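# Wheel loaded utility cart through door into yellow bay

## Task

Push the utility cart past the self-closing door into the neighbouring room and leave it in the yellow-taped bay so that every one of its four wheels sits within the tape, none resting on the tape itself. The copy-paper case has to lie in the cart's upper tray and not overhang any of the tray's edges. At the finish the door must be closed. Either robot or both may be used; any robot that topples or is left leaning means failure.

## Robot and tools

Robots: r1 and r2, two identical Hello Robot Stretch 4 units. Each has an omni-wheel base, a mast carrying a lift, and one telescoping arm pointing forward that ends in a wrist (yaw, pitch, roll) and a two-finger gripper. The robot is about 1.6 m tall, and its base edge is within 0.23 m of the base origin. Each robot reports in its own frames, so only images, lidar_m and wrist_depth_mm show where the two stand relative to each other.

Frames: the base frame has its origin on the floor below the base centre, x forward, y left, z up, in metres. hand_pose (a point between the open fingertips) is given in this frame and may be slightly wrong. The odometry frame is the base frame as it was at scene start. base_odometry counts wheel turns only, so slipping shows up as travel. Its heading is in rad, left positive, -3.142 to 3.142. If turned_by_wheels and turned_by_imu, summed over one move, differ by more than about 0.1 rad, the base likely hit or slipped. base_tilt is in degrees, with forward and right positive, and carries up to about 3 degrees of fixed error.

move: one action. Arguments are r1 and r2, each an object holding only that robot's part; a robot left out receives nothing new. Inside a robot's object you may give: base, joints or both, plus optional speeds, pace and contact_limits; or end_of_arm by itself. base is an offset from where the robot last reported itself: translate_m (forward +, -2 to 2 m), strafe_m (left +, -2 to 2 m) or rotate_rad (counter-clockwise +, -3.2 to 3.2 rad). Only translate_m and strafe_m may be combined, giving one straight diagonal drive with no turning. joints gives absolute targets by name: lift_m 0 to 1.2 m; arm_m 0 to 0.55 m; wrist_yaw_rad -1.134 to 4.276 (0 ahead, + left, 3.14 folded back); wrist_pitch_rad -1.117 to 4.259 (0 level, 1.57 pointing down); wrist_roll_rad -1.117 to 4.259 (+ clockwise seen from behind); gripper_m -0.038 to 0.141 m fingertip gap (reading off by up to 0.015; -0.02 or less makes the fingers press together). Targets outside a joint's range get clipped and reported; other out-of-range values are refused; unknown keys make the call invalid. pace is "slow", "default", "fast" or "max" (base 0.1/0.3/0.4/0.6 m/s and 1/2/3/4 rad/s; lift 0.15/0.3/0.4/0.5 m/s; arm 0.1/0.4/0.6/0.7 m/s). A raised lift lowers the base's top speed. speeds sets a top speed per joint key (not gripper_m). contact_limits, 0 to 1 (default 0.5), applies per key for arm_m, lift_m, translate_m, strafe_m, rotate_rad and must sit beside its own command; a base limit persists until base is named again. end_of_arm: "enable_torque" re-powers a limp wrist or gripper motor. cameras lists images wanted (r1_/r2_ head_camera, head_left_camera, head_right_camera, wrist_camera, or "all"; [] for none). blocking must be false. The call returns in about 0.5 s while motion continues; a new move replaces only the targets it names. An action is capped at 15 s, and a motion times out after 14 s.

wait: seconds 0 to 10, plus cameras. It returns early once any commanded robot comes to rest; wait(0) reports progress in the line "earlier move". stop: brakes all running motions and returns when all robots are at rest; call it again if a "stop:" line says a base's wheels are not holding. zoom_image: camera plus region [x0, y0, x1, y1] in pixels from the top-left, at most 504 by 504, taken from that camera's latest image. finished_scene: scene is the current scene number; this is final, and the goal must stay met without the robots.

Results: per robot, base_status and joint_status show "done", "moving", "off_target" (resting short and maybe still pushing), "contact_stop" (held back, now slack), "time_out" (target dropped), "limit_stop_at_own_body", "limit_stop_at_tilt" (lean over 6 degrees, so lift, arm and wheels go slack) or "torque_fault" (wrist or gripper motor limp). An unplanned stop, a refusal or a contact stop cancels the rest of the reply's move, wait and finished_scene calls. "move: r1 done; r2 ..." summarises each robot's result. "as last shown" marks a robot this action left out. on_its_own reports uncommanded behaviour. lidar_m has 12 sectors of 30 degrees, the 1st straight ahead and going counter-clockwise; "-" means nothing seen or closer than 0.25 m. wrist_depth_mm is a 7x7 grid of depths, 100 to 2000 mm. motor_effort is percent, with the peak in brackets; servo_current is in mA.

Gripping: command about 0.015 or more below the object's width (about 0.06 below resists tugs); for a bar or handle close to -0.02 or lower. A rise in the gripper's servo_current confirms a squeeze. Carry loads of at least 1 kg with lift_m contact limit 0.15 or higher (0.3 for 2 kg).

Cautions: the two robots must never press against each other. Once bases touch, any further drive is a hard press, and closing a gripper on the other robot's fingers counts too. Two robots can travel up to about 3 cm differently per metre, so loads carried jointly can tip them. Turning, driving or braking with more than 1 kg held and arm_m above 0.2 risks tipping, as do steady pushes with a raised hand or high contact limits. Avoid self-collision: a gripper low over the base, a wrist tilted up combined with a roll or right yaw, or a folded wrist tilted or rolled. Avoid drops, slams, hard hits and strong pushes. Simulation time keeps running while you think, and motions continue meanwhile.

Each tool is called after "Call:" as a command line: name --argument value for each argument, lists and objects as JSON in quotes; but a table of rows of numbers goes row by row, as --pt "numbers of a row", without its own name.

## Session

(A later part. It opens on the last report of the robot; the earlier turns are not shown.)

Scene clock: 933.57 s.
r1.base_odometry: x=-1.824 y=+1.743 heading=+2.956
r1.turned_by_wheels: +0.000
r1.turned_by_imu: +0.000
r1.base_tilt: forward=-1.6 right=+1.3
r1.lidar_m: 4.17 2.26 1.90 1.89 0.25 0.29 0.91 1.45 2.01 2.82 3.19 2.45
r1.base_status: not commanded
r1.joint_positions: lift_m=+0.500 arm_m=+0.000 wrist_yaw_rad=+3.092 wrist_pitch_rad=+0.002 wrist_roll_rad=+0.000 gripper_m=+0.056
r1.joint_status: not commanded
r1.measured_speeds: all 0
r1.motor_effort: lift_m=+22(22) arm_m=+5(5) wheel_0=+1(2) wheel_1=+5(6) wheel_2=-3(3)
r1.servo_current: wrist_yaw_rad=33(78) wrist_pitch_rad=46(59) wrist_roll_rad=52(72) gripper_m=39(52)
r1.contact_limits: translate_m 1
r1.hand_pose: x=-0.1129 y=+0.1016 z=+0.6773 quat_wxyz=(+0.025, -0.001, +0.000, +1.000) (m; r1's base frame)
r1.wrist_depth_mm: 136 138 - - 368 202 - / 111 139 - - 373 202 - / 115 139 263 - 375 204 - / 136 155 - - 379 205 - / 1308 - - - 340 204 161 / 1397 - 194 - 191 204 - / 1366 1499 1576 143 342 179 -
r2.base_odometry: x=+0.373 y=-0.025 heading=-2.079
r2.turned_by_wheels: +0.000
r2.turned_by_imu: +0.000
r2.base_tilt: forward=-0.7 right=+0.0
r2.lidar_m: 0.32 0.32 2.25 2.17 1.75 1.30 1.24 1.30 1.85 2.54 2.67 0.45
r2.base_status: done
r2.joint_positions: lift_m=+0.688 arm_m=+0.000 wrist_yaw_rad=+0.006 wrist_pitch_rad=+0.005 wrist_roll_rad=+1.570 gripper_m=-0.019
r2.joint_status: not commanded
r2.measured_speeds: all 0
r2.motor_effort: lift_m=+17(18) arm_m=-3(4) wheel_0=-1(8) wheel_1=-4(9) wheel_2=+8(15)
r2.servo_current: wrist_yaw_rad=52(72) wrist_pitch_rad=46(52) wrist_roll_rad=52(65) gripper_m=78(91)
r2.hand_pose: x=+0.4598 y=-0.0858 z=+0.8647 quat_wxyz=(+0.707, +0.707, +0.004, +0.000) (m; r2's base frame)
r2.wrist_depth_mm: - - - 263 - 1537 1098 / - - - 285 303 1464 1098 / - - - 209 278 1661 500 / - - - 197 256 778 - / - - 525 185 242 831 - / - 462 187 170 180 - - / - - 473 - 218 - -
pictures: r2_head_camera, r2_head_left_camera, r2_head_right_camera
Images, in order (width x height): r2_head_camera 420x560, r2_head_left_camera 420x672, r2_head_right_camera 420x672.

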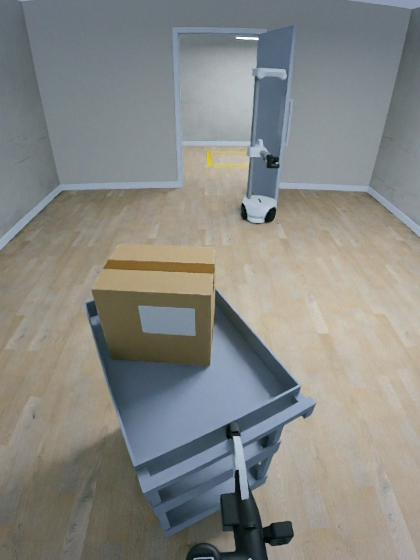

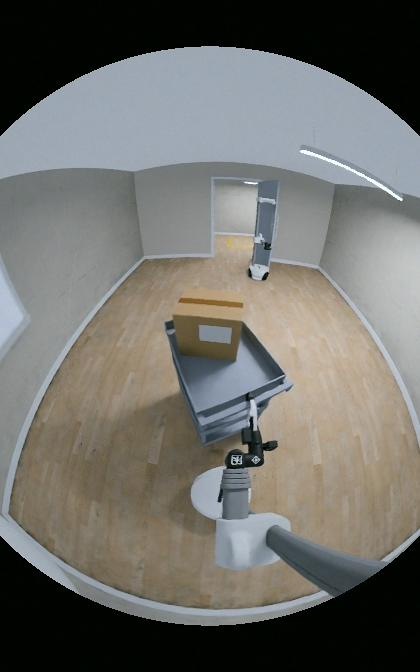

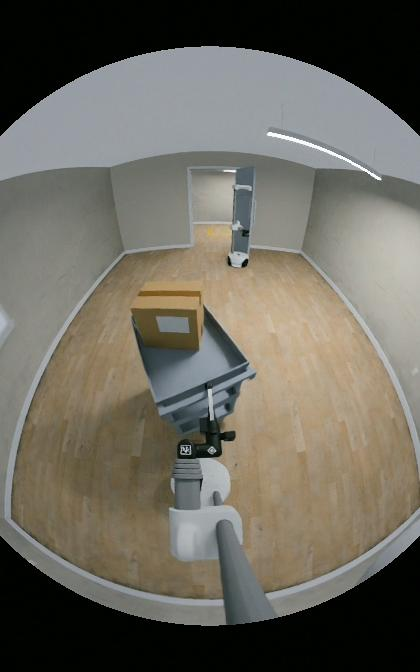

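Call:
move --blocking false --r2 '{"base":{"strafe_m":0.2,"translate_m":-0.02},"pace":"slow","contact_limits":{"translate_m":0.7}}' --cameras '[]'

Call:
wait --seconds 4 --cameras '["r2_head_camera"]'

Scene clock: 945.03 s.
move: r2 moving
r1: as last shown
r1.base_tilt: forward=-1.5 right=+1.2
r1.lidar_m: 4.19 2.27 1.91 1.89 0.25 0.26 0.91 1.43 2.02 2.83 3.22 2.46
r1.motor_effort: lift_m=+22(22) arm_m=+5(5) wheel_0=+1(2) wheel_1=+5(5) wheel_2=-3(3)
r1.servo_current: wrist_yaw_rad=39(59) wrist_pitch_rad=33(52) wrist_roll_rad=52(72) gripper_m=46(46)
r1.contact_limits: translate_m 1
r1.wrist_depth_mm: 136 138 - - 368 201 - / 112 139 - - 370 202 - / 115 139 263 - 375 204 - / 136 156 - - 379 205 - / 1308 - - - 342 204 161 / 1464 - 195 - 191 206 - / 1397 1576 1537 143 342 179 -
r2.base_odometry: x=+0.386 y=-0.030 heading=-2.078
r2.turned_by_wheels: +0.000
r2.turned_by_imu: +0.001
r2.base_tilt: forward=-0.7 right=+0.0
r2.lidar_m: 0.30 0.31 2.23 2.14 1.74 1.29 1.24 1.29 1.83 2.57 2.69 0.46
r2.base_status: translate_m moving; strafe_m moving
r2.joint_positions: lift_m=+0.688 arm_m=+0.000 wrist_yaw_rad=+0.001 wrist_pitch_rad=+0.005 wrist_roll_rad=+1.570 gripper_m=-0.019
r2.joint_status: not commanded
r2.measured_speeds: translate_m=-0.007 strafe_m=+0.053 rotate_rad=-0.001 lift_m=+0.000 arm_m=+0.000 wrist_yaw_rad=-0.029 wrist_pitch_rad=+0.000 wrist_roll_rad=+0.000
r2.motor_effort: lift_m=+17(17) arm_m=-4(4) wheel_0=-8(11) wheel_1=+7(8) wheel_2=+8(9)
r2.servo_current: wrist_yaw_rad=59(59) wrist_pitch_rad=39(52) wrist_roll_rad=46(59) gripper_m=78(85)
r2.contact_limits: translate_m 0.7
r2.hand_pose: x=+0.4594 y=-0.0870 z=+0.8647 quat_wxyz=(+0.707, +0.707, +0.002, -0.001) (m; r2's base frame)
r2.wrist_depth_mm: - - - 264 - 1576 1060 / - - - 287 304 336 338 / - - - 211 279 1708 500 / - - - 197 257 1808 - / - - 535 184 242 842 - / - 462 187 170 179 - - / - - 462 - 217 - -
pictures: none
No camera images: "cameras" was empty.

Scene clock: 947.73 s.
earlier move: r2 done
r1.base_odometry: x=-1.824 y=+1.743 heading=+2.956
r1.turned_by_wheels: +0.000
r1.turned_by_imu: +0.000
r1.base_tilt: forward=-1.6 right=+1.3
r1.lidar_m: 4.19 2.27 1.91 1.90 0.25 0.27 0.94 1.43 2.02 2.84 3.23 2.49
r1.base_status: not commanded
r1.joint_positions: lift_m=+0.500 arm_m=+0.000 wrist_yaw_rad=+3.092 wrist_pitch_rad=+0.002 wrist_roll_rad=+0.000 gripper_m=+0.056
r1.joint_status: not commanded
r1.measured_speeds: all 0
r1.motor_effort: lift_m=+22(22) arm_m=+5(5) wheel_0=+1(2) wheel_1=+5(6) wheel_2=-3(3)
r1.servo_current: wrist_yaw_rad=59(65) wrist_pitch_rad=39(59) wrist_roll_rad=39(72) gripper_m=46(52)
r1.contact_limits: translate_m 1
r1.hand_pose: x=-0.1129 y=+0.1016 z=+0.6773 quat_wxyz=(+0.025, -0.001, +0.000, +1.000) (m; r1's base frame)
r1.wrist_depth_mm: 136 138 - - 368 201 - / 111 139 - - 373 202 - / 115 139 263 - 379 204 - / 136 156 - - 384 205 - / 1336 - - - 342 204 160 / 1430 - 193 - 191 205 - / 1430 1499 1537 143 340 179 -
r2.base_odometry: x=+0.557 y=-0.104 heading=-2.078
r2.turned_by_wheels: +0.000
r2.turned_by_imu: +0.000
r2.base_tilt: forward=-0.7 right=+0.1
r2.lidar_m: 0.33 0.39 2.01 1.96 1.71 1.25 1.22 1.29 1.81 2.75 2.88 0.44
r2.base_status: done
r2.joint_positions: lift_m=+0.688 arm_m=+0.000 wrist_yaw_rad=-0.004 wrist_pitch_rad=+0.005 wrist_roll_rad=+1.570 gripper_m=-0.019
r2.joint_status: not commanded
r2.measured_speeds: all 0
r2.motor_effort: lift_m=+17(17) arm_m=-3(4) wheel_0=-5(15) wheel_1=+4(8) wheel_2=+2(9)
r2.servo_current: wrist_yaw_rad=39(65) wrist_pitch_rad=46(52) wrist_roll_rad=46(59) gripper_m=78(85)
r2.contact_limits: translate_m 0.7
r2.hand_pose: x=+0.4589 y=-0.0886 z=+0.8647 quat_wxyz=(+0.707, +0.707, +0.000, -0.003) (m; r2's base frame)
r2.wrist_depth_mm: - - - 189 253 1537 1138 / - - - 185 248 1661 521 / - - - 182 243 809 - / - - 488 178 237 842 - / - - 480 176 235 831 - / - - 188 171 180 - - / - - 559 - 227 - -
wait: 2.70 of 4 s (r2 has come to rest)
pictures: r2_head_camera
Images, in order (width x height): r2_head_camera 420x560.

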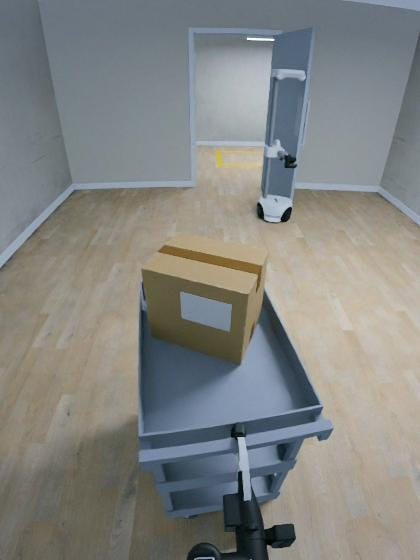

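Call:
move --blocking false --r2 '{"base":{"strafe_m":0.19,"translate_m":-0.02},"pace":"slow","contact_limits":{"translate_m":0.7}}' --cameras '[]'

Call:
wait --seconds 4 --cameras '["r2_head_camera"]'

Scene clock: 955.83 s.
move: r2 moving
r1: as last shown
r1.base_tilt: forward=-1.6 right=+1.2
r1.lidar_m: 4.18 2.23 1.90 1.91 0.25 0.29 0.89 1.45 2.02 2.83 3.22 2.49
r1.motor_effort: lift_m=+22(22) arm_m=+5(5) wheel_0=+1(2) wheel_1=+5(5) wheel_2=-3(3)
r1.servo_current: wrist_yaw_rad=65(72) wrist_pitch_rad=33(46) wrist_roll_rad=46(59) gripper_m=33(46)
r1.contact_limits: translate_m 1
r1.wrist_depth_mm: 136 138 - - 370 202 - / 111 138 - - 375 202 - / 115 139 264 - 379 204 - / 136 155 - - 379 205 - / 1308 - - - 340 204 161 / 1397 - 194 - 190 204 - / 1397 1537 1464 142 342 179 -
r2.base_odometry: x=+0.570 y=-0.110 heading=-2.078
r2.turned_by_wheels: +0.000
r2.turned_by_imu: +0.001
r2.base_tilt: forward=-0.7 right=+0.0
r2.lidar_m: 0.37 0.38 2.02 1.94 1.65 1.27 1.21 1.28 1.81 2.78 2.92 0.39
r2.base_status: translate_m moving; strafe_m moving
r2.joint_positions: lift_m=+0.688 arm_m=+0.000 wrist_yaw_rad=-0.004 wrist_pitch_rad=+0.005 wrist_roll_rad=+1.570 gripper_m=-0.019
r2.joint_status: not commanded
r2.measured_speeds: translate_m=-0.006 strafe_m=+0.053 rotate_rad=+0.002 lift_m=+0.000 arm_m=+0.000 wrist_yaw_rad=+0.000 wrist_pitch_rad=+0.000 wrist_roll_rad=+0.000
r2.motor_effort: lift_m=+17(17) arm_m=-4(4) wheel_0=-9(13) wheel_1=+8(8) wheel_2=+3(3)
r2.servo_current: wrist_yaw_rad=46(59) wrist_pitch_rad=39(52) wrist_roll_rad=52(59) gripper_m=78(85)
r2.contact_limits: translate_m 0.7
r2.hand_pose: x=+0.4589 y=-0.0886 z=+0.8647 quat_wxyz=(+0.707, +0.707, +0.000, -0.003) (m; r2's base frame)
r2.wrist_depth_mm: - - - 186 249 1537 1138 / - - - 182 244 1661 517 / - - - 180 240 809 - / - - 477 178 237 842 - / - - 484 175 235 842 - / - - 186 171 180 - - / - - 569 - 229 - -
pictures: none
No camera images: "cameras" was empty.

Scene clock: 958.43 s.
earlier move: r2 done
r1.base_odometry: x=-1.824 y=+1.743 heading=+2.956
r1.turned_by_wheels: +0.000
r1.turned_by_imu: +0.000
r1.base_tilt: forward=-1.6 right=+1.3
r1.lidar_m: 4.15 2.26 1.90 1.89 0.25 0.29 0.92 1.41 2.05 2.83 3.22 2.54
r1.base_status: not commanded
r1.joint_positions: lift_m=+0.500 arm_m=+0.000 wrist_yaw_rad=+3.092 wrist_pitch_rad=+0.002 wrist_roll_rad=+0.000 gripper_m=+0.056
r1.joint_status: not commanded
r1.measured_speeds: all 0
r1.motor_effort: lift_m=+22(22) arm_m=+5(5) wheel_0=+1(2) wheel_1=+5(6) wheel_2=-3(3)
r1.servo_current: wrist_yaw_rad=33(72) wrist_pitch_rad=46(52) wrist_roll_rad=65(65) gripper_m=39(52)
r1.contact_limits: translate_m 1
r1.hand_pose: x=-0.1129 y=+0.1016 z=+0.6773 quat_wxyz=(+0.025, -0.001, +0.000, +1.000) (m; r1's base frame)
r1.wrist_depth_mm: 136 138 - - 368 201 - / 111 138 - - 377 203 - / 115 139 263 - 377 204 - / 136 156 - - 379 205 - / 1308 - - - 342 205 161 / 1397 - 193 - 190 205 - / 1430 1499 1499 143 342 180 -
r2.base_odometry: x=+0.733 y=-0.179 heading=-2.078
r2.turned_by_wheels: +0.000
r2.turned_by_imu: +0.000
r2.base_tilt: forward=-0.6 right=+0.1
r2.lidar_m: 0.39 0.47 1.85 1.78 1.66 1.24 1.17 1.23 1.78 2.94 3.09 0.40
r2.base_status: done
r2.joint_positions: lift_m=+0.688 arm_m=+0.000 wrist_yaw_rad=-0.004 wrist_pitch_rad=+0.005 wrist_roll_rad=+1.570 gripper_m=-0.019
r2.joint_status: not commanded
r2.measured_speeds: all 0
r2.motor_effort: lift_m=+17(18) arm_m=-4(4) wheel_0=-5(13) wheel_1=+5(10) wheel_2=+5(6)
r2.servo_current: wrist_yaw_rad=46(59) wrist_pitch_rad=39(52) wrist_roll_rad=59(59) gripper_m=85(91)
r2.contact_limits: translate_m 0.7
r2.hand_pose: x=+0.4589 y=-0.0886 z=+0.8647 quat_wxyz=(+0.707, +0.707, +0.000, -0.003) (m; r2's base frame)
r2.wrist_depth_mm: - - - 146 203 1537 - / - - 535 151 209 - - / - 466 445 155 215 820 - / - - 488 161 222 820 - / - - 569 167 229 - - / - - 186 171 181 - - / - - - - 242 1661 488
wait: 2.60 of 4 s (r2 has come to rest)
pictures: r2_head_camera
Images, in order (width x height): r2_head_camera 420x560.

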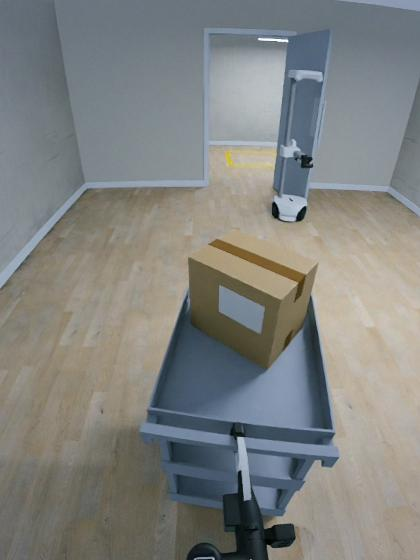

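Call:
move --blocking false --r2 '{"base":{"strafe_m":-0.06,"translate_m":0.5},"pace":"slow","contact_limits":{"translate_m":0.7}}' --cameras '[]'

Call:
wait --seconds 8 --cameras '["r2_head_camera"]'

Scene clock: 964.63 s.
move: r2 moving
r1: as last shown
r1.lidar_m: 4.16 2.26 1.90 1.91 0.25 0.29 0.89 1.44 2.04 2.83 3.20 2.56
r1.servo_current: wrist_yaw_rad=33(65) wrist_pitch_rad=39(46) wrist_roll_rad=59(65) gripper_m=39(52)
r1.contact_limits: translate_m 1
r1.wrist_depth_mm: 136 138 - - 366 202 - / 111 139 - - 375 202 - / 116 139 264 - 379 204 - / 137 156 - - 379 205 - / 1281 - - - 340 206 160 / 1397 - 194 - 191 204 - / 1430 1499 1430 143 338 179 -
r2.base_odometry: x=+0.726 y=-0.189 heading=-2.078
r2.turned_by_wheels: +0.000
r2.turned_by_imu: +0.000
r2.base_tilt: forward=-0.7 right=+0.1
r2.lidar_m: 0.41 0.44 1.83 1.77 1.69 1.23 1.21 1.27 1.79 2.94 3.10 0.42
r2.base_status: translate_m moving; strafe_m moving
r2.joint_positions: lift_m=+0.688 arm_m=+0.000 wrist_yaw_rad=-0.004 wrist_pitch_rad=+0.005 wrist_roll_rad=+1.570 gripper_m=-0.019
r2.joint_status: not commanded
r2.measured_speeds: translate_m=+0.049 strafe_m=-0.006 rotate_rad=+0.001 lift_m=+0.000 arm_m=+0.000 wrist_yaw_rad=+0.000 wrist_pitch_rad=+0.000 wrist_roll_rad=+0.000
r2.motor_effort: lift_m=+17(17) arm_m=-4(4) wheel_0=+6(12) wheel_1=+6(7) wheel_2=-13(14)
r2.servo_current: wrist_yaw_rad=39(59) wrist_pitch_rad=46(46) wrist_roll_rad=59(59) gripper_m=78(91)
r2.contact_limits: translate_m 0.7
r2.hand_pose: x=+0.4589 y=-0.0886 z=+0.8647 quat_wxyz=(+0.707, +0.707, +0.000, -0.003) (m; r2's base frame)
r2.wrist_depth_mm: - - - 146 202 1499 - / - - 535 151 208 - - / - 466 449 154 215 809 - / - - 488 161 222 842 - / - - 574 167 229 - - / - - 186 171 180 - - / - - - - - 1661 484
pictures: none
No camera images: "cameras" was empty.

Scene clock: 970.43 s.
earlier move: r2 done
r1.base_odometry: x=-1.824 y=+1.743 heading=+2.956
r1.turned_by_wheels: +0.000
r1.turned_by_imu: +0.000
r1.base_tilt: forward=-1.6 right=+1.3
r1.lidar_m: 4.19 2.27 1.89 1.89 0.25 0.30 0.89 1.42 2.04 2.84 3.22 2.08
r1.base_status: not commanded
r1.joint_positions: lift_m=+0.500 arm_m=+0.000 wrist_yaw_rad=+3.092 wrist_pitch_rad=+0.002 wrist_roll_rad=+0.000 gripper_m=+0.056
r1.joint_status: not commanded
r1.measured_speeds: all 0
r1.motor_effort: lift_m=+22(22) arm_m=+5(5) wheel_0=+1(2) wheel_1=+5(6) wheel_2=-3(3)
r1.servo_current: wrist_yaw_rad=52(72) wrist_pitch_rad=46(52) wrist_roll_rad=33(72) gripper_m=39(52)
r1.contact_limits: translate_m 1
r1.hand_pose: x=-0.1129 y=+0.1016 z=+0.6773 quat_wxyz=(+0.025, -0.001, +0.000, +1.000) (m; r1's base frame)
r1.wrist_depth_mm: 136 138 - - 370 201 - / 111 138 - - 370 202 - / 115 139 264 - 377 203 - / 137 156 - - 382 204 - / 1308 - - - 343 205 161 / 1397 - 194 - 191 205 - / 1366 1499 1576 143 342 179 -
r2.base_odometry: x=+0.438 y=-0.587 heading=-2.078
r2.turned_by_wheels: +0.000
r2.turned_by_imu: +0.003
r2.base_tilt: forward=-0.7 right=+0.1
r2.lidar_m: 0.40 0.46 1.87 1.83 1.96 1.75 1.68 1.75 2.49 2.91 3.04 0.41
r2.base_status: done
r2.joint_positions: lift_m=+0.688 arm_m=+0.000 wrist_yaw_rad=+0.000 wrist_pitch_rad=+0.005 wrist_roll_rad=+1.570 gripper_m=-0.019
r2.joint_status: not commanded
r2.measured_speeds: all 0
r2.motor_effort: lift_m=+17(18) arm_m=-4(4) wheel_0=+6(12) wheel_1=+5(8) wheel_2=-5(14)
r2.servo_current: wrist_yaw_rad=39(65) wrist_pitch_rad=46(52) wrist_roll_rad=59(65) gripper_m=78(91)
r2.contact_limits: translate_m 0.7
r2.hand_pose: x=+0.4593 y=-0.0875 z=+0.8647 quat_wxyz=(+0.707, +0.707, +0.002, -0.002) (m; r2's base frame)
r2.wrist_depth_mm: - - - 147 204 1537 - / - - 544 152 208 - - / - 469 449 155 216 820 - / - - 484 162 223 831 - / - - 559 167 229 - - / - - 186 172 180 - - / - - - - 243 1708 492
wait: 5.80 of 8 s (r2 has come to rest)
pictures: r2_head_camera
Images, in order (width x height): r2_head_camera 420x560.

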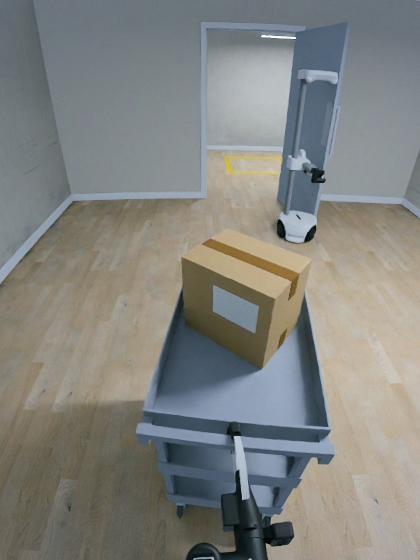

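Call:
move --blocking false --r2 '{"base":{"strafe_m":0.16,"translate_m":0.0},"pace":"slow","contact_limits":{"translate_m":0.7}}' --cameras '[]'

Call:
wait --seconds 4 --cameras '["r2_head_camera"]'

Call:
move --blocking false --r2 '{"base":{"strafe_m":-0.1,"translate_m":0.4},"pace":"slow","contact_limits":{"translate_m":0.7}}' --cameras '[]'

Call:
wait --seconds 8 --cameras '["r2_head_camera"]'

Scene clock: 980.13 s.
move: r2 moving
r1: as last shown
r1.lidar_m: 4.16 2.31 1.90 1.91 0.25 0.27 0.91 1.42 2.01 2.83 3.22 2.07
r1.motor_effort: lift_m=+22(22) arm_m=+5(5) wheel_0=+2(2) wheel_1=+5(5) wheel_2=-3(3)
r1.servo_current: wrist_yaw_rad=46(59) wrist_pitch_rad=46(52) wrist_roll_rad=39(46) gripper_m=46(46)
r1.contact_limits: translate_m 1
r1.wrist_depth_mm: 136 138 - - 368 201 - / 111 139 - - 373 202 - / 115 139 264 - 377 204 - / 136 155 - - 379 205 - / 1308 - - - 342 204 161 / 1430 - 193 - 191 204 - / 1430 1537 1576 143 342 180 -
r2.base_odometry: x=+0.450 y=-0.594 heading=-2.078
r2.turned_by_wheels: +0.000
r2.turned_by_imu: +0.000
r2.base_tilt: forward=-0.7 right=+0.1
r2.lidar_m: 0.39 0.45 1.87 1.81 1.93 1.75 1.71 1.78 2.51 2.91 3.08 0.43
r2.base_status: translate_m moving; strafe_m moving
r2.joint_positions: lift_m=+0.688 arm_m=+0.000 wrist_yaw_rad=-0.001 wrist_pitch_rad=+0.005 wrist_roll_rad=+1.570 gripper_m=-0.019
r2.joint_status: not commanded
r2.measured_speeds: translate_m=+0.000 strafe_m=+0.055 rotate_rad=-0.003 lift_m=+0.000 arm_m=+0.000 wrist_yaw_rad=-0.025 wrist_pitch_rad=+0.000 wrist_roll_rad=+0.000
r2.motor_effort: lift_m=+17(17) arm_m=-4(4) wheel_0=-12(12) wheel_1=+7(7) wheel_2=+0(5)
r2.servo_current: wrist_yaw_rad=52(52) wrist_pitch_rad=39(46) wrist_roll_rad=39(52) gripper_m=78(85)
r2.contact_limits: translate_m 0.7
r2.hand_pose: x=+0.4592 y=-0.0878 z=+0.8647 quat_wxyz=(+0.707, +0.707, +0.001, -0.002) (m; r2's base frame)
r2.wrist_depth_mm: - - - 150 206 1537 - / - - 549 153 211 - - / - 484 449 157 217 809 - / - - 484 163 224 831 - / - - 559 168 229 - - / - - 186 172 181 - - / - - - - 243 1661 492
pictures: none
No camera images: "cameras" was empty.

Scene clock: 982.37 s.
earlier move: r2 done
r1.base_odometry: x=-1.824 y=+1.743 heading=+2.956
r1.turned_by_wheels: +0.000
r1.turned_by_imu: +0.000
r1.base_tilt: forward=-1.6 right=+1.3
r1.lidar_m: 4.16 2.27 1.91 1.90 0.25 0.26 0.91 1.43 2.04 2.82 3.19 2.17
r1.base_status: not commanded
r1.joint_positions: lift_m=+0.500 arm_m=+0.000 wrist_yaw_rad=+3.092 wrist_pitch_rad=+0.002 wrist_roll_rad=+0.000 gripper_m=+0.056
r1.joint_status: not commanded
r1.measured_speeds: all 0
r1.motor_effort: lift_m=+22(22) arm_m=+5(5) wheel_0=+2(2) wheel_1=+5(6) wheel_2=-3(3)
r1.servo_current: wrist_yaw_rad=46(72) wrist_pitch_rad=39(52) wrist_roll_rad=39(65) gripper_m=39(46)
r1.contact_limits: translate_m 1
r1.hand_pose: x=-0.1129 y=+0.1016 z=+0.6773 quat_wxyz=(+0.025, -0.001, +0.000, +1.000) (m; r1's base frame)
r1.wrist_depth_mm: 136 138 - - 368 201 - / 111 138 - - 373 202 - / 115 139 263 - 379 204 - / 137 156 - - 379 205 - / 1336 - - - 342 204 161 / 1397 - 194 - 191 205 - / 1397 1499 1537 143 340 179 -
r2.base_odometry: x=+0.578 y=-0.665 heading=-2.078
r2.turned_by_wheels: +0.000
r2.turned_by_imu: +0.000
r2.base_tilt: forward=-0.7 right=+0.0
r2.lidar_m: 0.41 0.50 1.70 1.66 1.77 1.76 1.67 1.79 2.49 3.06 3.23 0.37
r2.base_status: done
r2.joint_positions: lift_m=+0.688 arm_m=+0.000 wrist_yaw_rad=-0.003 wrist_pitch_rad=+0.005 wrist_roll_rad=+1.570 gripper_m=-0.019
r2.joint_status: not commanded
r2.measured_speeds: all 0
r2.motor_effort: lift_m=+17(18) arm_m=-4(4) wheel_0=-4(13) wheel_1=+4(8) wheel_2=+0(5)
r2.servo_current: wrist_yaw_rad=52(59) wrist_pitch_rad=46(52) wrist_roll_rad=46(52) gripper_m=78(85)
r2.contact_limits: translate_m 0.7
r2.hand_pose: x=+0.4590 y=-0.0883 z=+0.8647 quat_wxyz=(+0.707, +0.707, +0.001, -0.003) (m; r2's base frame)
r2.wrist_depth_mm: - 480 466 120 176 - - / - 418 415 126 185 - - / - 473 452 135 197 - - / - - 559 144 211 - - / - - - 156 225 1863 - / - - 186 170 179 1618 504 / - - - - 258 1661 1182
wait: 2.23 of 4 s (r2 has come to rest)
pictures: r2_head_camera
Images, in order (width x height): r2_head_camera 420x560.

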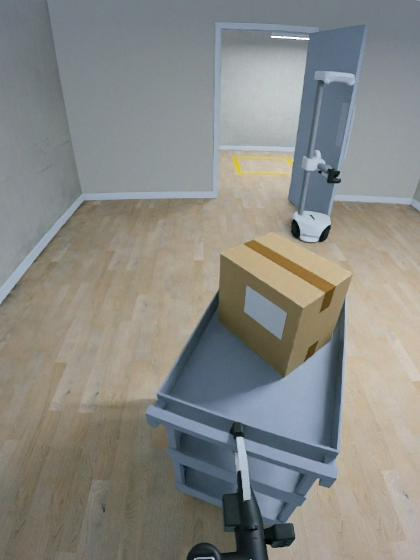

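Scene clock: 982.87 s.
move: r2 moving
r1: as last shown
r1.lidar_m: 4.17 2.30 1.91 1.91 0.25 0.27 0.90 1.43 2.04 2.84 3.21 2.14
r1.motor_effort: lift_m=+22(22) arm_m=+5(5) wheel_0=+1(2) wheel_1=+5(5) wheel_2=-3(3)
r1.servo_current: wrist_yaw_rad=46(52) wrist_pitch_rad=46(46) wrist_roll_rad=59(59) gripper_m=39(46)
r1.contact_limits: translate_m 1
r1.wrist_depth_mm: 136 138 - - 373 201 - / 112 139 - - 375 202 - / 115 139 263 - 377 203 - / 136 156 - - 382 205 - / 1308 - - - 342 205 161 / 1397 - 193 - 191 206 - / 1430 1537 1537 143 343 179 -
r2.base_odometry: x=+0.569 y=-0.674 heading=-2.077
r2.turned_by_wheels: +0.000
r2.turned_by_imu: +0.001
r2.base_tilt: forward=-0.7 right=+0.0
r2.lidar_m: 0.41 0.52 1.72 1.65 1.77 1.75 1.69 1.78 2.49 3.06 3.18 0.38
r2.base_status: translate_m moving; strafe_m moving
r2.joint_positions: lift_m=+0.688 arm_m=+0.000 wrist_yaw_rad=-0.003 wrist_pitch_rad=+0.005 wrist_roll_rad=+1.570 gripper_m=-0.019
r2.joint_status: not commanded
r2.measured_speeds: translate_m=+0.049 strafe_m=-0.012 rotate_rad=+0.001 lift_m=+0.000 arm_m=+0.000 wrist_yaw_rad=+0.000 wrist_pitch_rad=+0.000 wrist_roll_rad=+0.000
r2.motor_effort: lift_m=+17(18) arm_m=-4(4) wheel_0=+7(10) wheel_1=+6(8) wheel_2=-11(12)
r2.servo_current: wrist_yaw_rad=39(59) wrist_pitch_rad=39(52) wrist_roll_rad=46(59) gripper_m=85(91)
r2.contact_limits: translate_m 0.7
r2.hand_pose: x=+0.4590 y=-0.0883 z=+0.8647 quat_wxyz=(+0.707, +0.707, +0.001, -0.003) (m; r2's base frame)
r2.wrist_depth_mm: - 480 462 118 175 - - / - 415 413 125 183 - - / - 473 459 134 196 - - / - - 559 144 209 - - / - - - 153 224 - - / - - 186 168 178 1618 504 / - - - - - 1661 1182
pictures: none
No camera images: "cameras" was empty.

Scene clock: 987.73 s.
earlier move: r2 done
r1.base_odometry: x=-1.824 y=+1.743 heading=+2.956
r1.turned_by_wheels: +0.000
r1.turned_by_imu: +0.000
r1.base_tilt: forward=-1.6 right=+1.3
r1.lidar_m: 4.17 2.27 1.89 1.88 0.25 0.30 0.92 1.42 2.02 2.84 1.81 1.75
r1.base_status: not commanded
r1.joint_positions: lift_m=+0.500 arm_m=+0.000 wrist_yaw_rad=+3.092 wrist_pitch_rad=+0.002 wrist_roll_rad=+0.000 gripper_m=+0.056
r1.joint_status: not commanded
r1.measured_speeds: all 0
r1.motor_effort: lift_m=+22(22) arm_m=+5(5) wheel_0=+2(2) wheel_1=+5(6) wheel_2=-3(3)
r1.servo_current: wrist_yaw_rad=65(72) wrist_pitch_rad=39(52) wrist_roll_rad=52(72) gripper_m=39(46)
r1.contact_limits: translate_m 1
r1.hand_pose: x=-0.1129 y=+0.1016 z=+0.6773 quat_wxyz=(+0.025, -0.001, +0.000, +1.000) (m; r1's base frame)
r1.wrist_depth_mm: 136 138 - - 368 201 - / 111 138 - - 375 202 - / 115 139 263 - 377 204 - / 136 156 - - 384 205 - / 1281 - - - 342 204 161 / 1366 - 194 - 191 205 - / 1397 1499 1499 143 343 179 -
r2.base_odometry: x=+0.296 y=-0.966 heading=-2.077
r2.turned_by_wheels: +0.000
r2.turned_by_imu: +0.003
r2.base_tilt: forward=-0.7 right=+0.0
r2.lidar_m: 0.41 0.50 1.82 1.72 1.81 2.15 2.09 2.19 3.07 2.97 3.13 0.39
r2.base_status: done
r2.joint_positions: lift_m=+0.688 arm_m=+0.000 wrist_yaw_rad=+0.001 wrist_pitch_rad=+0.005 wrist_roll_rad=+1.570 gripper_m=-0.019
r2.joint_status: not commanded
r2.measured_speeds: all 0
r2.motor_effort: lift_m=+17(18) arm_m=-4(4) wheel_0=+8(15) wheel_1=+4(8) wheel_2=-5(13)
r2.servo_current: wrist_yaw_rad=39(65) wrist_pitch_rad=46(52) wrist_roll_rad=46(59) gripper_m=78(91)
r2.contact_limits: translate_m 0.7
r2.hand_pose: x=+0.4594 y=-0.0871 z=+0.8647 quat_wxyz=(+0.707, +0.707, +0.002, -0.001) (m; r2's base frame)
r2.wrist_depth_mm: - - 530 130 183 - - / - 473 445 135 193 - - / - 452 442 141 205 - - / - - 525 149 216 - - / - - 640 159 226 - - / - - 186 170 179 1576 512 / - - - - - 1661 462
wait: 4.87 of 8 s (r2 has come to rest)
pictures: r2_head_camera
Images, in order (width x height): r2_head_camera 420x560.

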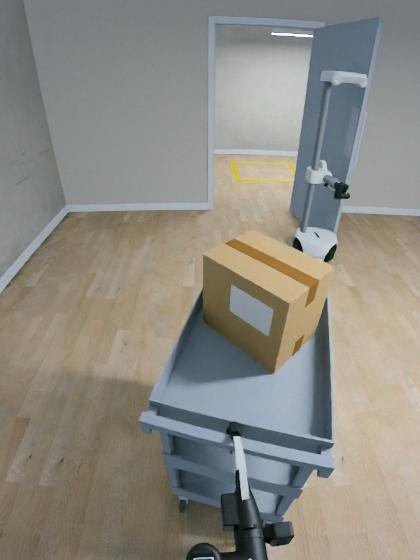

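Call:
move --blocking false --r2 '{"base":{"strafe_m":0.16,"translate_m":0.0},"pace":"slow","contact_limits":{"translate_m":0.7}}' --cameras '[]'

Call:
wait --seconds 4 --cameras '["r2_head_camera"]'

Call:
move --blocking false --r2 '{"base":{"strafe_m":-0.12,"translate_m":0.3},"pace":"slow","contact_limits":{"translate_m":0.7}}' --cameras '[]'

Call:
wait --seconds 6 --cameras '["r2_head_camera"]'

Scene clock: 1001.20 s.
move: r2 moving
r1: as last shown
r1.lidar_m: 4.17 2.28 1.90 1.89 0.25 0.29 0.90 1.44 2.04 2.84 1.83 1.74
r1.motor_effort: lift_m=+22(22) arm_m=+5(5) wheel_0=+1(2) wheel_1=+5(6) wheel_2=-3(3)
r1.servo_current: wrist_yaw_rad=52(59) wrist_pitch_rad=46(46) wrist_roll_rad=46(52) gripper_m=46(46)
r1.contact_limits: translate_m 1
r1.wrist_depth_mm: 136 138 - - 368 201 - / 111 138 - - 375 202 - / 115 139 262 - 377 204 - / 137 156 - - 382 205 - / 1281 - - - 342 205 160 / 1397 - 194 - 191 204 - / 1366 1499 1537 142 342 179 -
r2.base_odometry: x=+0.309 y=-0.973 heading=-2.077
r2.turned_by_wheels: +0.000
r2.turned_by_imu: +0.000
r2.base_tilt: forward=-0.7 right=+0.1
r2.lidar_m: 0.42 0.45 1.82 1.73 1.80 2.15 2.08 2.19 3.08 2.99 3.13 0.39
r2.base_status: translate_m moving; strafe_m moving
r2.joint_positions: lift_m=+0.688 arm_m=+0.000 wrist_yaw_rad=+0.000 wrist_pitch_rad=+0.005 wrist_roll_rad=+1.570 gripper_m=-0.019
r2.joint_status: not commanded
r2.measured_speeds: translate_m=+0.000 strafe_m=+0.055 rotate_rad=-0.002 lift_m=+0.000 arm_m=+0.000 wrist_yaw_rad=-0.027 wrist_pitch_rad=+0.000 wrist_roll_rad=+0.000
r2.motor_effort: lift_m=+17(17) arm_m=-4(4) wheel_0=-7(9) wheel_1=+7(8) wheel_2=+0(5)
r2.servo_current: wrist_yaw_rad=59(65) wrist_pitch_rad=46(52) wrist_roll_rad=39(52) gripper_m=78(85)
r2.contact_limits: translate_m 0.7
r2.hand_pose: x=+0.4593 y=-0.0875 z=+0.8647 quat_wxyz=(+0.707, +0.707, +0.002, -0.002) (m; r2's base frame)
r2.wrist_depth_mm: - - 549 131 187 - - / - 466 449 138 195 - - / - 449 442 144 207 - - / - - 517 153 218 - - / - - 634 163 228 - - / - - 186 171 180 1537 - / - - - - - 1708 469
pictures: none
No camera images: "cameras" was empty.

Scene clock: 1003.47 s.
earlier move: r2 done
r1.base_odometry: x=-1.824 y=+1.743 heading=+2.956
r1.turned_by_wheels: +0.000
r1.turned_by_imu: +0.000
r1.base_tilt: forward=-1.6 right=+1.3
r1.lidar_m: 4.18 2.25 1.90 1.90 0.25 0.27 0.89 1.44 2.04 2.84 1.84 1.82
r1.base_status: not commanded
r1.joint_positions: lift_m=+0.500 arm_m=+0.000 wrist_yaw_rad=+3.092 wrist_pitch_rad=+0.002 wrist_roll_rad=+0.000 gripper_m=+0.056
r1.joint_status: not commanded
r1.measured_speeds: all 0
r1.motor_effort: lift_m=+22(22) arm_m=+5(5) wheel_0=+2(2) wheel_1=+5(6) wheel_2=-3(3)
r1.servo_current: wrist_yaw_rad=39(72) wrist_pitch_rad=39(46) wrist_roll_rad=46(59) gripper_m=46(46)
r1.contact_limits: translate_m 1
r1.hand_pose: x=-0.1129 y=+0.1016 z=+0.6773 quat_wxyz=(+0.025, -0.001, +0.000, +1.000) (m; r1's base frame)
r1.wrist_depth_mm: 136 138 - - 368 202 - / 111 139 - - 375 202 - / 115 139 263 - 377 204 - / 136 156 - - 379 204 - / 1308 - - - 342 206 160 / 1397 - 195 - 191 204 - / 1430 1499 1537 143 342 180 -
r2.base_odometry: x=+0.436 y=-1.043 heading=-2.077
r2.turned_by_wheels: +0.000
r2.turned_by_imu: +0.000
r2.base_tilt: forward=-0.7 right=+0.1
r2.lidar_m: 0.43 2.23 1.66 1.57 1.68 2.13 2.09 2.19 3.11 3.13 3.32 0.37
r2.base_status: done
r2.joint_positions: lift_m=+0.688 arm_m=+0.000 wrist_yaw_rad=-0.003 wrist_pitch_rad=+0.005 wrist_roll_rad=+1.570 gripper_m=-0.019
r2.joint_status: not commanded
r2.measured_speeds: all 0
r2.motor_effort: lift_m=+17(18) arm_m=-4(4) wheel_0=-8(13) wheel_1=+4(8) wheel_2=+0(5)
r2.servo_current: wrist_yaw_rad=46(65) wrist_pitch_rad=46(52) wrist_roll_rad=39(59) gripper_m=78(85)
r2.contact_limits: translate_m 0.7
r2.hand_pose: x=+0.4590 y=-0.0883 z=+0.8647 quat_wxyz=(+0.707, +0.707, +0.001, -0.003) (m; r2's base frame)
r2.wrist_depth_mm: - 394 389 103 157 - - / - 399 402 110 170 - - / - - 496 118 186 - - / - - 640 131 203 - - / - - - 147 224 1708 - / - - 186 166 180 1537 480 / - - - - - 1708 1182
wait: 2.27 of 4 s (r2 has come to rest)
pictures: r2_head_camera
Images, in order (width x height): r2_head_camera 420x560.

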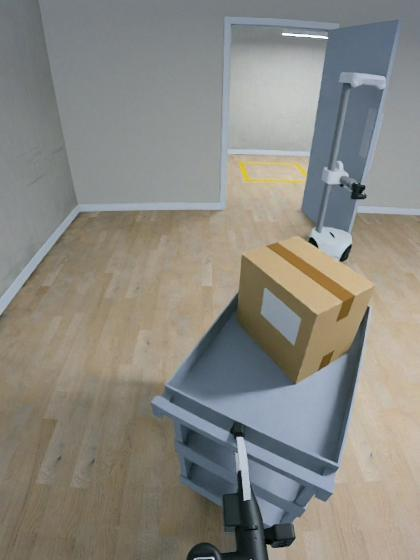

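Scene clock: 1003.97 s.
move: r2 moving
r1: as last shown
r1.lidar_m: 4.19 2.24 1.90 1.87 0.25 0.28 0.88 1.41 2.05 2.82 1.83 1.81
r1.motor_effort: lift_m=+22(22) arm_m=+5(5) wheel_0=+2(2) wheel_1=+5(5) wheel_2=-3(3)
r1.servo_current: wrist_yaw_rad=52(65) wrist_pitch_rad=39(46) wrist_roll_rad=65(72) gripper_m=46(46)
r1.contact_limits: translate_m 1
r1.wrist_depth_mm: 136 138 - - 368 201 - / 111 138 - - 373 202 - / 115 138 263 - 377 204 - / 136 156 - - 379 206 - / 1308 - - - 342 206 161 / 1430 - 194 - 191 205 - / 1397 1537 1464 143 340 180 -
r2.base_odometry: x=+0.426 y=-1.051 heading=-2.077
r2.turned_by_wheels: +0.000
r2.turned_by_imu: +0.000
r2.base_tilt: forward=-0.7 right=+0.1
r2.lidar_m: 0.45 2.26 1.68 1.59 1.70 2.17 2.08 2.22 3.08 3.12 3.29 0.36
r2.base_status: translate_m moving; strafe_m moving
r2.joint_positions: lift_m=+0.688 arm_m=+0.000 wrist_yaw_rad=-0.003 wrist_pitch_rad=+0.005 wrist_roll_rad=+1.570 gripper_m=-0.019
r2.joint_status: not commanded
r2.measured_speeds: translate_m=+0.048 strafe_m=-0.020 rotate_rad=-0.003 lift_m=+0.000 arm_m=+0.000 wrist_yaw_rad=+0.000 wrist_pitch_rad=+0.000 wrist_roll_rad=+0.000
r2.motor_effort: lift_m=+17(17) arm_m=-3(4) wheel_0=+11(11) wheel_1=+6(8) wheel_2=-12(12)
r2.servo_current: wrist_yaw_rad=46(52) wrist_pitch_rad=46(52) wrist_roll_rad=52(59) gripper_m=85(85)
r2.contact_limits: translate_m 0.7
r2.hand_pose: x=+0.4590 y=-0.0883 z=+0.8647 quat_wxyz=(+0.707, +0.707, +0.001, -0.003) (m; r2's base frame)
r2.wrist_depth_mm: - 384 384 - 153 - - / - 402 402 106 167 - - / - - 496 114 182 - - / - - - 129 201 - - / - - - 144 221 1708 - / - - 186 162 178 1537 473 / - - - - - 1618 1160
pictures: none
No camera images: "cameras" was empty.

Scene clock: 1007.90 s.
earlier move: r2 done
r1.base_odometry: x=-1.824 y=+1.743 heading=+2.956
r1.turned_by_wheels: +0.000
r1.turned_by_imu: +0.000
r1.base_tilt: forward=-1.6 right=+1.3
r1.lidar_m: 4.18 2.25 1.88 1.90 0.25 0.29 0.89 1.43 2.05 2.84 1.54 1.49
r1.base_status: not commanded
r1.joint_positions: lift_m=+0.500 arm_m=+0.000 wrist_yaw_rad=+3.092 wrist_pitch_rad=+0.002 wrist_roll_rad=+0.000 gripper_m=+0.056
r1.joint_status: not commanded
r1.measured_speeds: all 0
r1.motor_effort: lift_m=+22(22) arm_m=+5(5) wheel_0=+1(2) wheel_1=+5(6) wheel_2=-3(3)
r1.servo_current: wrist_yaw_rad=46(65) wrist_pitch_rad=39(52) wrist_roll_rad=46(72) gripper_m=39(52)
r1.contact_limits: translate_m 1
r1.hand_pose: x=-0.1129 y=+0.1016 z=+0.6773 quat_wxyz=(+0.025, -0.001, +0.000, +1.000) (m; r1's base frame)
r1.wrist_depth_mm: 136 138 - - 370 201 - / 111 138 - - 373 202 - / 115 139 263 - 382 204 - / 137 156 - - 377 206 - / 1308 - - - 342 205 160 / 1397 - 193 - 191 205 - / 1397 1499 1537 143 342 179 -
r2.base_odometry: x=+0.186 y=-1.247 heading=-2.077
r2.turned_by_wheels: +0.000
r2.turned_by_imu: +0.002
r2.base_tilt: forward=-0.7 right=+0.1
r2.lidar_m: 0.44 0.53 1.77 1.70 1.75 2.46 2.37 2.51 3.13 3.03 3.20 0.38
r2.base_status: done
r2.joint_positions: lift_m=+0.688 arm_m=+0.000 wrist_yaw_rad=+0.002 wrist_pitch_rad=+0.005 wrist_roll_rad=+1.570 gripper_m=-0.019
r2.joint_status: not commanded
r2.measured_speeds: all 0
r2.motor_effort: lift_m=+17(18) arm_m=-3(4) wheel_0=+7(16) wheel_1=+5(8) wheel_2=-5(12)
r2.servo_current: wrist_yaw_rad=46(65) wrist_pitch_rad=52(52) wrist_roll_rad=52(72) gripper_m=78(91)
r2.contact_limits: translate_m 0.7
r2.hand_pose: x=+0.4595 y=-0.0869 z=+0.8647 quat_wxyz=(+0.707, +0.707, +0.002, -0.001) (m; r2's base frame)
r2.wrist_depth_mm: - 455 445 113 169 - - / - 402 402 121 180 - - / - 496 462 130 193 - - / - - 574 139 206 - - / - - - 151 224 1863 - / - - 187 167 178 1576 492 / - - - - 264 1661 1160
wait: 3.93 of 6 s (r2 has come to rest)
pictures: r2_head_camera
Images, in order (width x height): r2_head_camera 420x560.

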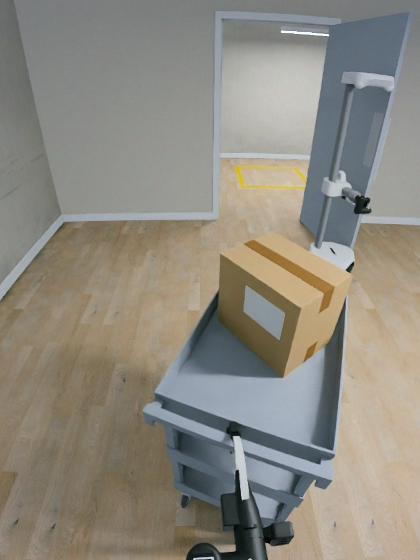

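Call:
move --blocking false --r2 '{"base":{"strafe_m":-0.5,"translate_m":-0.3},"pace":"slow","contact_limits":{"translate_m":0.7}}' --cameras '[]'

Call:
wait --seconds 8 --cameras '["r2_head_camera"]'

Call:
move --blocking false --r2 '{"base":{"strafe_m":0,"translate_m":-0.7},"pace":"slow","contact_limits":{"translate_m":0.7}}' --cameras '[]'

Call:
wait --seconds 9 --cameras '["r2_head_camera"]'

Scene clock: 1036.07 s.
move: r2 moving
r1: as last shown
r1.base_tilt: forward=-1.6 right=+1.2
r1.lidar_m: 4.18 2.27 1.91 1.88 0.25 0.28 0.95 1.43 2.06 2.83 1.52 1.51
r1.servo_current: wrist_yaw_rad=26(59) wrist_pitch_rad=46(52) wrist_roll_rad=52(59) gripper_m=39(46)
r1.contact_limits: translate_m 1
r1.wrist_depth_mm: 136 138 - - 370 202 - / 111 138 - - 375 202 - / 115 139 264 - 377 204 - / 136 156 - - 379 205 - / 1308 - - - 343 205 161 / 1430 - 193 - 191 204 - / 1430 1499 1537 143 342 179 -
r2.base_odometry: x=+0.180 y=-1.237 heading=-2.076
r2.turned_by_wheels: +0.001
r2.turned_by_imu: +0.001
r2.base_tilt: forward=-0.7 right=+0.0
r2.lidar_m: 0.43 0.55 1.78 1.70 1.81 2.46 2.36 2.52 3.10 3.01 3.18 0.39
r2.base_status: translate_m moving; strafe_m moving
r2.joint_positions: lift_m=+0.688 arm_m=+0.000 wrist_yaw_rad=+0.003 wrist_pitch_rad=+0.005 wrist_roll_rad=+1.570 gripper_m=-0.019
r2.joint_status: not commanded
r2.measured_speeds: translate_m=-0.024 strafe_m=-0.041 rotate_rad=-0.002 lift_m=+0.000 arm_m=+0.000 wrist_yaw_rad=+0.002 wrist_pitch_rad=+0.000 wrist_roll_rad=+0.000
r2.motor_effort: lift_m=+17(17) arm_m=-4(4) wheel_0=+10(11) wheel_1=-7(9) wheel_2=+10(10)
r2.servo_current: wrist_yaw_rad=46(65) wrist_pitch_rad=39(52) wrist_roll_rad=46(65) gripper_m=78(85)
r2.contact_limits: translate_m 0.7
r2.hand_pose: x=+0.4595 y=-0.0867 z=+0.8647 quat_wxyz=(+0.707, +0.707, +0.003, -0.001) (m; r2's base frame)
r2.wrist_depth_mm: - 466 449 114 170 - - / - 404 402 122 180 - - / - 477 459 131 193 - - / - - 569 140 208 - - / - - - 153 224 1808 - / - - 187 167 179 1576 496 / - - - - 262 1661 1160
pictures: none
No camera images: "cameras" was empty.

Scene clock: 1042.67 s.
earlier move: r2 done
r1.base_odometry: x=-1.824 y=+1.743 heading=+2.956
r1.turned_by_wheels: +0.000
r1.turned_by_imu: +0.000
r1.base_tilt: forward=-1.6 right=+1.3
r1.lidar_m: 4.18 2.28 1.90 1.89 0.25 0.29 0.91 1.44 2.04 2.83 3.20 1.65
r1.base_status: not commanded
r1.joint_positions: lift_m=+0.500 arm_m=+0.000 wrist_yaw_rad=+3.092 wrist_pitch_rad=+0.002 wrist_roll_rad=+0.000 gripper_m=+0.056
r1.joint_status: not commanded
r1.measured_speeds: all 0
r1.motor_effort: lift_m=+22(22) arm_m=+5(5) wheel_0=+1(2) wheel_1=+5(6) wheel_2=-3(3)
r1.servo_current: wrist_yaw_rad=39(72) wrist_pitch_rad=39(52) wrist_roll_rad=39(72) gripper_m=46(52)
r1.contact_limits: translate_m 1
r1.hand_pose: x=-0.1129 y=+0.1016 z=+0.6773 quat_wxyz=(+0.025, -0.001, +0.000, +1.000) (m; r1's base frame)
r1.wrist_depth_mm: 136 138 - - 370 201 - / 111 138 - - 373 202 - / 115 139 264 - 377 204 - / 136 156 - - 382 204 - / 1281 - - - 343 206 161 / 1397 - 193 - 191 204 - / 1430 1499 1499 143 340 179 -
r2.base_odometry: x=-0.106 y=-0.743 heading=-2.076
r2.turned_by_wheels: +0.000
r2.turned_by_imu: +0.001
r2.base_tilt: forward=-0.7 right=+0.1
r2.lidar_m: 0.30 0.30 2.31 2.18 2.31 2.19 2.10 2.22 2.58 2.50 2.65 0.47
r2.base_status: done
r2.joint_positions: lift_m=+0.688 arm_m=+0.000 wrist_yaw_rad=+0.003 wrist_pitch_rad=+0.005 wrist_roll_rad=+1.570 gripper_m=-0.019
r2.joint_status: not commanded
r2.measured_speeds: all 0
r2.motor_effort: lift_m=+17(18) arm_m=-3(4) wheel_0=+4(12) wheel_1=-3(9) wheel_2=+7(13)
r2.servo_current: wrist_yaw_rad=52(65) wrist_pitch_rad=52(52) wrist_roll_rad=52(65) gripper_m=78(91)
r2.contact_limits: translate_m 0.7
r2.hand_pose: x=+0.4595 y=-0.0867 z=+0.8647 quat_wxyz=(+0.707, +0.707, +0.003, -0.001) (m; r2's base frame)
r2.wrist_depth_mm: - - - 263 - 1537 1138 / - - - 293 320 334 334 / - - - 214 283 1661 496 / - - - 198 259 1661 - / - - 574 186 243 831 - / - 459 187 171 180 - - / - - 462 - 216 - -
wait: 6.60 of 8 s (r2 has come to rest)
pictures: r2_head_camera
Images, in order (width x height): r2_head_camera 420x560.

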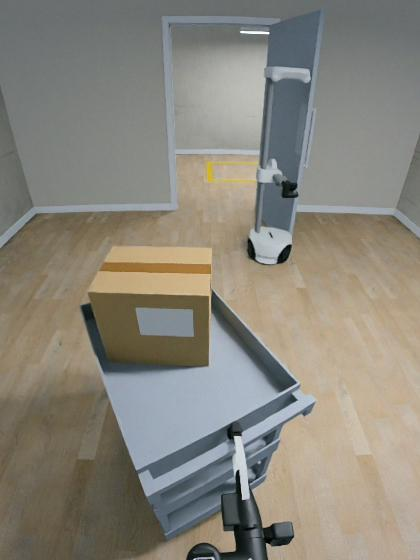

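Scene clock: 1043.17 s.
move: r2 moving
r1: as last shown
r1.lidar_m: 4.16 2.26 1.90 1.90 0.25 0.30 0.93 1.44 2.03 2.84 3.21 1.64
r1.servo_current: wrist_yaw_rad=52(59) wrist_pitch_rad=39(46) wrist_roll_rad=52(59) gripper_m=39(46)
r1.contact_limits: translate_m 1
r1.wrist_depth_mm: 136 138 - - 370 202 - / 111 139 - - 373 202 - / 115 139 264 - 377 204 - / 137 155 - - 382 205 - / 1336 - - - 342 206 161 / 1397 - 194 - 191 206 - / 1397 1537 1499 143 343 179 -
r2.base_odometry: x=-0.100 y=-0.732 heading=-2.076
r2.turned_by_wheels: +0.000
r2.turned_by_imu: +0.000
r2.base_tilt: forward=-0.6 right=+0.1
r2.lidar_m: 0.33 0.30 2.29 2.16 2.36 2.15 2.07 2.20 2.62 2.51 2.65 0.48
r2.base_status: translate_m moving; strafe_m moving
r2.joint_positions: lift_m=+0.688 arm_m=+0.000 wrist_yaw_rad=+0.003 wrist_pitch_rad=+0.005 wrist_roll_rad=+1.570 gripper_m=-0.019
r2.joint_status: not commanded
r2.measured_speeds: translate_m=-0.048 strafe_m=+0.000 rotate_rad=-0.001 lift_m=+0.000 arm_m=+0.000 wrist_yaw_rad=+0.000 wrist_pitch_rad=+0.000 wrist_roll_rad=+0.000
r2.motor_effort: lift_m=+17(17) arm_m=-3(4) wheel_0=-5(9) wheel_1=-7(8) wheel_2=+11(12)
r2.servo_current: wrist_yaw_rad=46(52) wrist_pitch_rad=39(52) wrist_roll_rad=39(59) gripper_m=78(91)
r2.contact_limits: translate_m 0.7
r2.hand_pose: x=+0.4595 y=-0.0867 z=+0.8647 quat_wxyz=(+0.707, +0.707, +0.003, -0.001) (m; r2's base frame)
r2.wrist_depth_mm: - - - 264 - 1499 1138 / - - - 293 320 334 330 / - - - 213 283 1661 496 / - - - 199 259 1661 - / - - 574 185 242 842 - / - 459 187 170 179 - - / - - 466 - 216 - -
pictures: none
No camera images: "cameras" was empty.

Scene clock: 1050.93 s.
earlier move: r2 done
r1.base_odometry: x=-1.824 y=+1.743 heading=+2.956
r1.turned_by_wheels: +0.000
r1.turned_by_imu: +0.000
r1.base_tilt: forward=-1.6 right=+1.3
r1.lidar_m: 4.16 2.28 1.88 1.90 0.25 0.29 0.91 1.43 2.06 2.83 3.24 2.24
r1.base_status: not commanded
r1.joint_positions: lift_m=+0.500 arm_m=+0.000 wrist_yaw_rad=+3.092 wrist_pitch_rad=+0.002 wrist_roll_rad=+0.000 gripper_m=+0.056
r1.joint_status: not commanded
r1.measured_speeds: all 0
r1.motor_effort: lift_m=+22(22) arm_m=+5(5) wheel_0=+2(2) wheel_1=+5(6) wheel_2=-3(3)
r1.servo_current: wrist_yaw_rad=52(72) wrist_pitch_rad=39(52) wrist_roll_rad=52(72) gripper_m=39(46)
r1.contact_limits: translate_m 1
r1.hand_pose: x=-0.1129 y=+0.1016 z=+0.6773 quat_wxyz=(+0.025, -0.001, +0.000, +1.000) (m; r1's base frame)
r1.wrist_depth_mm: 136 138 - - 368 201 - / 111 139 - - 375 202 - / 115 139 263 - 377 204 - / 136 156 - - 379 204 - / 1308 - - - 340 205 161 / 1430 - 194 - 191 206 - / 1397 1537 1499 143 342 180 -
r2.base_odometry: x=+0.233 y=-0.131 heading=-2.077
r2.turned_by_wheels: +0.000
r2.turned_by_imu: -0.001
r2.base_tilt: forward=-0.6 right=+0.1
r2.lidar_m: 0.37 0.37 2.32 2.24 1.94 1.47 1.41 1.48 2.06 2.48 2.66 0.45
r2.base_status: done
r2.joint_positions: lift_m=+0.688 arm_m=+0.000 wrist_yaw_rad=+0.001 wrist_pitch_rad=+0.005 wrist_roll_rad=+1.570 gripper_m=-0.019
r2.joint_status: not commanded
r2.measured_speeds: all 0
r2.motor_effort: lift_m=+17(18) arm_m=-3(4) wheel_0=-5(12) wheel_1=-5(9) wheel_2=+5(13)
r2.servo_current: wrist_yaw_rad=46(59) wrist_pitch_rad=39(52) wrist_roll_rad=46(65) gripper_m=85(91)
r2.contact_limits: translate_m 0.7
r2.hand_pose: x=+0.4593 y=-0.0873 z=+0.8647 quat_wxyz=(+0.707, +0.707, +0.002, -0.002) (m; r2's base frame)
r2.wrist_depth_mm: - - - 199 266 1366 300 / - - - 193 255 1661 1138 / - - - 187 250 1537 - / - - 539 183 242 842 - / - 480 473 178 236 831 - / - - 186 172 179 - - / - - 535 - 226 - -
wait: 7.77 of 9 s (r2 has come to rest)
pictures: r2_head_camera
Images, in order (width x height): r2_head_camera 420x560.

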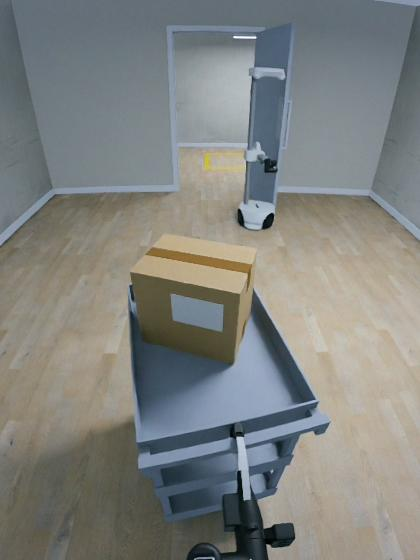

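Call:
move --blocking false --r2 '{"base":{"strafe_m":0.05,"translate_m":-0.4},"pace":"slow","contact_limits":{"translate_m":0.7}}' --cameras '[]'

Call:
wait --seconds 7 --cameras '["r2_head_camera"]'

Scene clock: 1058.37 s.
move: r2 moving
r1: as last shown
r1.lidar_m: 4.18 2.30 1.91 1.88 0.25 0.28 0.90 1.42 2.04 2.85 3.22 2.25
r1.motor_effort: lift_m=+22(22) arm_m=+5(5) wheel_0=+1(2) wheel_1=+5(5) wheel_2=-3(3)
r1.servo_current: wrist_yaw_rad=52(65) wrist_pitch_rad=39(46) wrist_roll_rad=33(59) gripper_m=39(46)
r1.contact_limits: translate_m 1
r1.wrist_depth_mm: 136 138 - - 366 202 - / 111 138 - - 373 202 - / 115 139 264 - 377 204 - / 137 155 - - 379 205 - / 1255 - - - 342 205 161 / 1397 - 193 - 191 204 - / 1397 1499 1499 143 340 179 -
r2.base_odometry: x=+0.240 y=-0.121 heading=-2.077
r2.turned_by_wheels: +0.000
r2.turned_by_imu: +0.000
r2.base_tilt: forward=-0.6 right=+0.1
r2.lidar_m: 0.37 0.37 2.30 2.23 1.97 1.44 1.37 1.47 2.05 2.47 2.64 0.45
r2.base_status: translate_m moving; strafe_m moving
r2.joint_positions: lift_m=+0.688 arm_m=+0.000 wrist_yaw_rad=+0.001 wrist_pitch_rad=+0.005 wrist_roll_rad=+1.570 gripper_m=-0.019
r2.joint_status: not commanded
r2.measured_speeds: translate_m=-0.049 strafe_m=+0.006 rotate_rad=+0.001 lift_m=+0.000 arm_m=+0.000 wrist_yaw_rad=+0.000 wrist_pitch_rad=+0.000 wrist_roll_rad=+0.000
r2.motor_effort: lift_m=+17(17) arm_m=-3(4) wheel_0=-7(10) wheel_1=-5(7) wheel_2=+9(11)
r2.servo_current: wrist_yaw_rad=46(52) wrist_pitch_rad=46(46) wrist_roll_rad=39(46) gripper_m=78(85)
r2.contact_limits: translate_m 0.7
r2.hand_pose: x=+0.4593 y=-0.0873 z=+0.8647 quat_wxyz=(+0.707, +0.707, +0.002, -0.002) (m; r2's base frame)
r2.wrist_depth_mm: - - - 199 264 1366 1042 / - - - 193 255 1708 1160 / - - - 187 250 1618 - / - - 530 181 242 842 - / - - 473 178 236 831 - / - - 186 172 180 - - / - - 539 - 225 - -
pictures: none
No camera images: "cameras" was empty.

Scene clock: 1063.17 s.
earlier move: r2 done
r1.base_odometry: x=-1.824 y=+1.743 heading=+2.956
r1.turned_by_wheels: +0.000
r1.turned_by_imu: +0.000
r1.base_tilt: forward=-1.6 right=+1.3
r1.lidar_m: 4.18 2.29 1.89 1.90 0.25 0.28 0.88 1.45 2.04 2.83 3.20 2.63
r1.base_status: not commanded
r1.joint_positions: lift_m=+0.500 arm_m=+0.000 wrist_yaw_rad=+3.092 wrist_pitch_rad=+0.002 wrist_roll_rad=+0.000 gripper_m=+0.056
r1.joint_status: not commanded
r1.measured_speeds: all 0
r1.motor_effort: lift_m=+22(22) arm_m=+5(5) wheel_0=+1(2) wheel_1=+5(5) wheel_2=-3(3)
r1.servo_current: wrist_yaw_rad=59(72) wrist_pitch_rad=39(59) wrist_roll_rad=46(72) gripper_m=39(52)
r1.contact_limits: translate_m 1
r1.hand_pose: x=-0.1129 y=+0.1016 z=+0.6773 quat_wxyz=(+0.025, -0.001, +0.000, +1.000) (m; r1's base frame)
r1.wrist_depth_mm: 136 138 - - 370 201 - / 111 139 - - 375 202 - / 115 139 264 - 377 203 - / 136 156 - - 379 205 - / 1281 - - - 342 206 161 / 1397 - 193 - 191 206 - / 1397 1537 1537 143 342 180 -
r2.base_odometry: x=+0.470 y=+0.194 heading=-2.077
r2.turned_by_wheels: +0.000
r2.turned_by_imu: -0.001
r2.base_tilt: forward=-0.7 right=+0.1
r2.lidar_m: 0.39 0.41 2.27 2.22 1.39 1.04 1.00 1.06 1.49 2.52 2.67 0.44
r2.base_status: done
r2.joint_positions: lift_m=+0.688 arm_m=+0.000 wrist_yaw_rad=+0.000 wrist_pitch_rad=+0.005 wrist_roll_rad=+1.570 gripper_m=-0.019
r2.joint_status: not commanded
r2.measured_speeds: all 0
r2.motor_effort: lift_m=+17(18) arm_m=-3(4) wheel_0=-6(13) wheel_1=-6(8) wheel_2=+4(11)
r2.servo_current: wrist_yaw_rad=39(59) wrist_pitch_rad=39(52) wrist_roll_rad=52(59) gripper_m=72(91)
r2.contact_limits: translate_m 0.7
r2.hand_pose: x=+0.4593 y=-0.0875 z=+0.8647 quat_wxyz=(+0.707, +0.707, +0.002, -0.002) (m; r2's base frame)
r2.wrist_depth_mm: - - - 165 224 1618 1160 / - - - 166 225 750 - / - - 508 167 228 831 - / - 480 469 229 230 842 - / - - 521 171 231 842 - / - - 187 173 180 - - / - - - - 236 1537 -
wait: 4.80 of 7 s (r2 has come to rest)
pictures: r2_head_camera
Images, in order (width x height): r2_head_camera 420x560.

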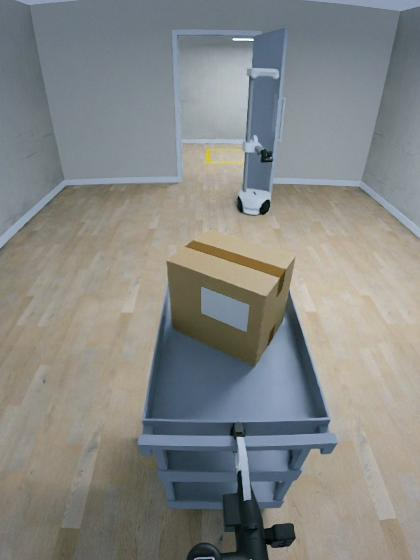

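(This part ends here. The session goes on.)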